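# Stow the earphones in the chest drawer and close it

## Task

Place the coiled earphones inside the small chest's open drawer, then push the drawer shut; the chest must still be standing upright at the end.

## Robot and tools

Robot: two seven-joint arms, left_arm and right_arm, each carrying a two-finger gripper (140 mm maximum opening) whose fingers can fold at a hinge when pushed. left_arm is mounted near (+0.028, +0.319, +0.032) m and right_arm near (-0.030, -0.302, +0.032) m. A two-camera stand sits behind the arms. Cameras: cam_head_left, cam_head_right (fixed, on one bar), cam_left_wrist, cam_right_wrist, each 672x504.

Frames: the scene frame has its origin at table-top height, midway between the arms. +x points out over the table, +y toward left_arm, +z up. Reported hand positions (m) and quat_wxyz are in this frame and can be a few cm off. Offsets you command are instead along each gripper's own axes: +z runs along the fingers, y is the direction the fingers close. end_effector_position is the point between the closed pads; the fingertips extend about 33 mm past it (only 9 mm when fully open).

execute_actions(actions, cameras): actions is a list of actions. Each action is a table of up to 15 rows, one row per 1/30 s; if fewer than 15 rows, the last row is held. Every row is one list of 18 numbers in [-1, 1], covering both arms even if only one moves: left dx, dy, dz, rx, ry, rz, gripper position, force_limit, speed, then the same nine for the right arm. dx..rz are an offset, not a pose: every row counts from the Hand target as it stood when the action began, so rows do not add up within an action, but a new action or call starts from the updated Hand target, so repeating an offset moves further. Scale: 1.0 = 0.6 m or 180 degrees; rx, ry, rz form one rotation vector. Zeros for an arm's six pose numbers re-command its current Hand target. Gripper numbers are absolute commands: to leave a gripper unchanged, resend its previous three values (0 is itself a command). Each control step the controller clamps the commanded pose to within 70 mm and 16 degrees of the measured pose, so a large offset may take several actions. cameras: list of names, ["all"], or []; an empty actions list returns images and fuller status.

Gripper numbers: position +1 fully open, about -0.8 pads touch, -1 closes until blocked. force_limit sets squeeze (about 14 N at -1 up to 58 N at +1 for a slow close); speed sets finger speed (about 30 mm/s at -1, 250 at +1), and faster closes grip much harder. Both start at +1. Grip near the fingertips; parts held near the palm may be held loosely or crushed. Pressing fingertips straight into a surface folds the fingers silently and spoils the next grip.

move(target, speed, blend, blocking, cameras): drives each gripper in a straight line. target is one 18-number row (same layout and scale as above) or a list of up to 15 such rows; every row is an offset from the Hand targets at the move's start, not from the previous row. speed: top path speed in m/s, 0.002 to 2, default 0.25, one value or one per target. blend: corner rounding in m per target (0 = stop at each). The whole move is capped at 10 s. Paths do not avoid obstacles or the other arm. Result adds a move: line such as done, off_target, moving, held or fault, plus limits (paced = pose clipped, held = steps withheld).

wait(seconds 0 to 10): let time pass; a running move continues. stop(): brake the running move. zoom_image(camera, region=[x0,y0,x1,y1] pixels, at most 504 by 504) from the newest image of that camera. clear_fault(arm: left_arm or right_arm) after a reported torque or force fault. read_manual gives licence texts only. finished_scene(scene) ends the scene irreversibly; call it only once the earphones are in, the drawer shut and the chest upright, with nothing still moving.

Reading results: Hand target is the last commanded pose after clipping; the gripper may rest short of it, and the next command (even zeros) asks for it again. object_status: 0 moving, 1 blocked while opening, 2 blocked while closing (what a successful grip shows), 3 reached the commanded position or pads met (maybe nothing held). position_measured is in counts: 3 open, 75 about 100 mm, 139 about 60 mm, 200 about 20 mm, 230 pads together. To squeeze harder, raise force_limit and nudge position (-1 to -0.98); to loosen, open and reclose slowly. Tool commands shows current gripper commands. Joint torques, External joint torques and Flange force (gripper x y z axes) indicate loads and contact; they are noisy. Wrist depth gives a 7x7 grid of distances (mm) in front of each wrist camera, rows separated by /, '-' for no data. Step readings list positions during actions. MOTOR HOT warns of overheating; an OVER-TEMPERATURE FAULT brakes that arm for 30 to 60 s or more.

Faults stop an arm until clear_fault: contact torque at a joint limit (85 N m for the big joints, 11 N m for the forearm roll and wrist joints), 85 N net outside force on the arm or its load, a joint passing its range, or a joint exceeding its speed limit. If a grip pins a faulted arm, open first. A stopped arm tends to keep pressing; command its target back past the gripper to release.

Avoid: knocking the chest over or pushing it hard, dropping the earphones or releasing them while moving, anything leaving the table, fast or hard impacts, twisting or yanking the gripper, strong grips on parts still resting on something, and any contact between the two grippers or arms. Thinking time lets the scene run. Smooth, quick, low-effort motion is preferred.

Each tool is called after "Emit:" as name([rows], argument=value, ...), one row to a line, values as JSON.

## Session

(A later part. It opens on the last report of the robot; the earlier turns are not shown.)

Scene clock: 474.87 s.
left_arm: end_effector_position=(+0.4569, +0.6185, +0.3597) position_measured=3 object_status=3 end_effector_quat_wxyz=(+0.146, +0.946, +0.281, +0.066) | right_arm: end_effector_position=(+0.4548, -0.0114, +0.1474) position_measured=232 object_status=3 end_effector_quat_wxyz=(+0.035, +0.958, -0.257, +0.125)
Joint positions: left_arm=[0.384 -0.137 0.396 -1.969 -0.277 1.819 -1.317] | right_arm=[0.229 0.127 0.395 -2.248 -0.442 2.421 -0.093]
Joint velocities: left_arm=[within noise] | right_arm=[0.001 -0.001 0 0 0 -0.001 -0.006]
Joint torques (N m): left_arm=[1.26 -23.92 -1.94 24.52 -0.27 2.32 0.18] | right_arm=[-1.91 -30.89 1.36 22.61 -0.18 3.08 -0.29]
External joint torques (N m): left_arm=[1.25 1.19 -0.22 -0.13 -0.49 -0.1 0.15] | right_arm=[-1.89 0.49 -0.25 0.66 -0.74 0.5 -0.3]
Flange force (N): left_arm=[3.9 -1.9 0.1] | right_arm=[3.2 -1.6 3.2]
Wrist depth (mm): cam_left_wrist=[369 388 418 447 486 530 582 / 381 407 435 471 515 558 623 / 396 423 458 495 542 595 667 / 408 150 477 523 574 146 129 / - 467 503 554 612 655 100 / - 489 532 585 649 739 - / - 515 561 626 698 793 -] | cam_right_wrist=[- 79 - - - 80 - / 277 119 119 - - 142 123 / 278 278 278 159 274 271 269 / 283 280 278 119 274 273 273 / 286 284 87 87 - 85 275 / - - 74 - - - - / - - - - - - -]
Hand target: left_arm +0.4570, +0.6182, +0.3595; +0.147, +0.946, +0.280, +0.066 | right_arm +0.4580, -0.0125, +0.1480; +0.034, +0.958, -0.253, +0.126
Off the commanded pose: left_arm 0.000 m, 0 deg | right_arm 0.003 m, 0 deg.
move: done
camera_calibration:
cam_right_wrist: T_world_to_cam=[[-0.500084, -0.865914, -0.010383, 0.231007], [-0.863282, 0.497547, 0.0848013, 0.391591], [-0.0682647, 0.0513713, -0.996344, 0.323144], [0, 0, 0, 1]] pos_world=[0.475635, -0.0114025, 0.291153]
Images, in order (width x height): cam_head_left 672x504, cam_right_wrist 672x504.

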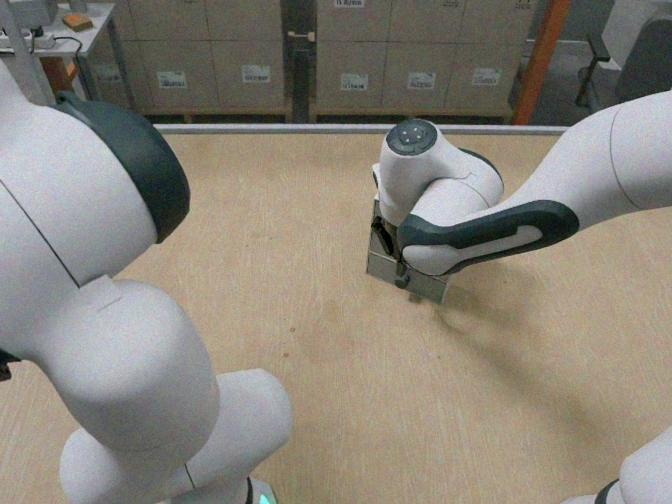

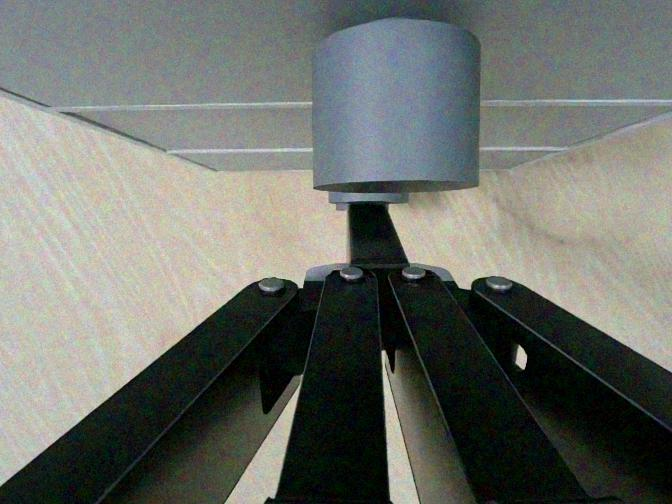

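Emit:
move([
  [0,0,0,0,0,0,1,1,1,0.0065,0,0.0017,0,0,0,-1,-0.5,-0.5],
  [0,0,0,0,0,0,1,1,1,-0.161,0,-0.0432,0,0,0,-1,-0.5,-0.5],
  [0,0,0,0,0,0,1,1,1,-0.161,0,-0.4,0,0,0,-1,-0.5,-0.5],
], speed=[0.02,0.15,0.25], blend=[0,0.03,0], cameras=["cam_head_left","cam_head_right","cam_right_wrist"])

Emit:
zoom_image(camera="cam_head_left", region=[340, 180, 490, 330])

Emit:
zoom_image(camera="cam_head_right", region=[330, 180, 480, 330])

Scene clock: 485.80 s.
left_arm: end_effector_position=(+0.4569, +0.6185, +0.3597) position_measured=3 object_status=3 end_effector_quat_wxyz=(+0.146, +0.946, +0.281, +0.066) | right_arm: end_effector_position=(+0.3240, +0.0650, +0.3556) position_measured=232 object_status=3 end_effector_quat_wxyz=(+0.032, +0.957, -0.257, +0.129)
Joint positions: left_arm=[0.384 -0.137 0.396 -1.969 -0.277 1.819 -1.317] | right_arm=[0.395 -0.243 0.497 -2.072 -0.155 1.902 -0.108]
Joint velocities: left_arm=[within noise] | right_arm=[0 0.001 0.001 0.001 0.001 -0.004 -0.006]
Joint torques (N m): left_arm=[1.32 -23.81 -1.99 24.5 -0.28 2.32 0.16] | right_arm=[-0.21 -20.05 -3.24 24.76 0.47 2.52 -0.26]
External joint torques (N m): left_arm=[1.35 1.47 -0.21 -0.25 -0.5 -0.1 0.13] | right_arm=[-0.31 0.43 0.41 -0.19 0.18 -0.08 -0.27]
Flange force (N): left_arm=[4.4 -2.1 0.4] | right_arm=[0.2 -0.7 0.3]
Wrist depth (mm): cam_left_wrist=[369 389 418 449 486 530 579 / 381 408 436 471 517 559 623 / 400 421 458 494 540 593 667 / 410 150 478 520 570 146 661 / - 464 501 549 609 657 100 / - 487 534 582 645 731 - / - 514 556 621 705 791 -] | cam_right_wrist=[485 478 476 446 472 465 461 / 488 487 483 477 473 468 465 / 495 493 485 480 478 474 471 / 504 498 493 119 483 479 477 / 504 501 87 87 - 86 481 / - - 74 - - - - / - - - - - - -]
Hand target: left_arm +0.4570, +0.6182, +0.3595; +0.147, +0.946, +0.280, +0.066 | right_arm +0.3229, +0.0645, +0.3548; +0.034, +0.958, -0.253, +0.126
Off the commanded pose: left_arm 0.000 m, 0 deg | right_arm 0.002 m, 1 deg.
move: done
camera_calibration:
cam_right_wrist: T_world_to_cam=[[-0.499408, -0.866178, -0.0180872, 0.236458], [-0.864351, 0.496714, 0.0785629, 0.225643], [-0.0590653, 0.0548686, -0.996745, 0.514696], [0, 0, 0, 1]] pos_world=[0.343524, 0.0644944, 0.499571]
Images, in order (width x height): cam_head_left 672x504, cam_head_right 672x504, cam_right_wrist 672x504.

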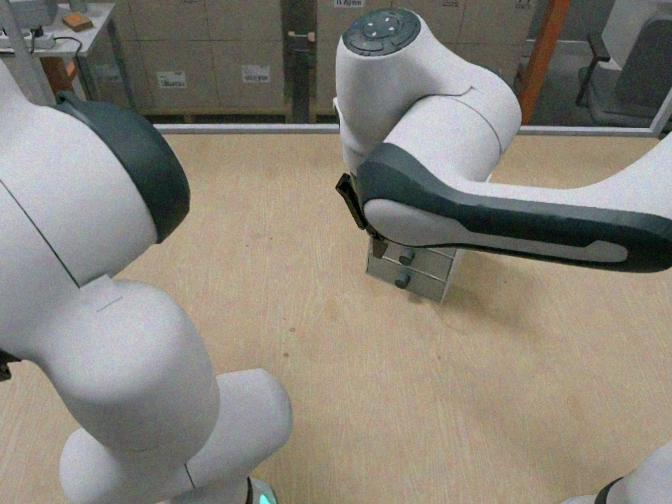

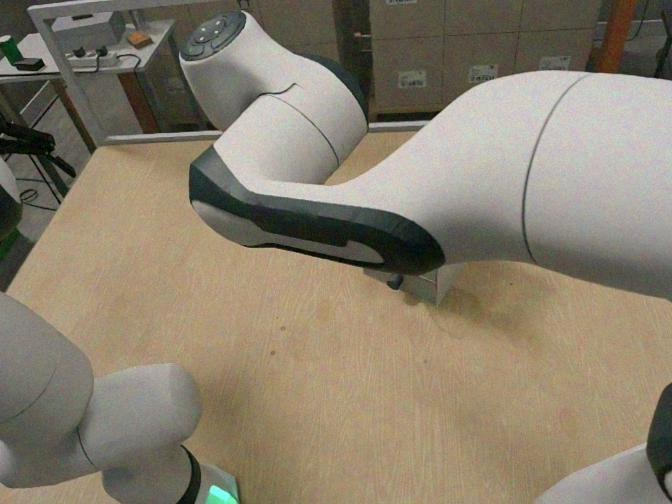

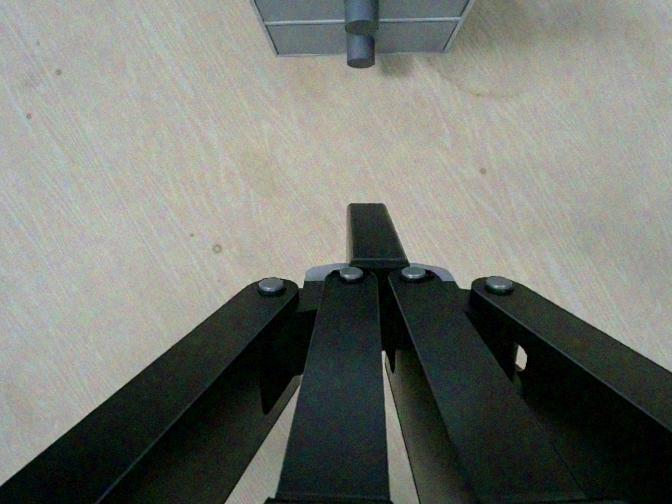

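Scaled by 3.360 from the camera's 672x504 image, which has a finer 960x720 frame.

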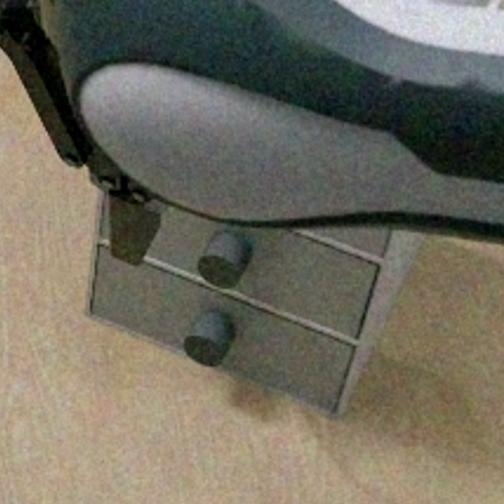

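Scaled by 3.360 from the camera's 672x504 image, which has a finer 960x720 frame.

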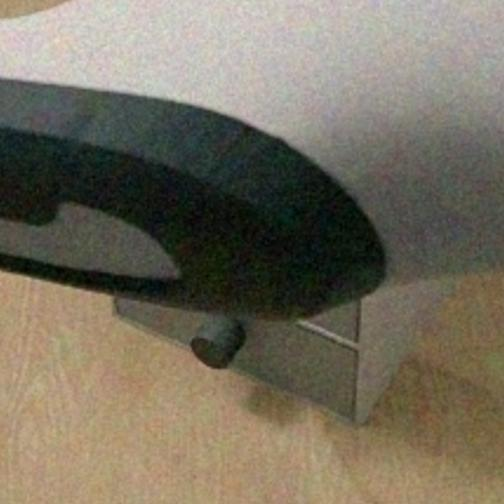

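Emit:
finished_scene(scene=2)

The scene is finished: the task was done.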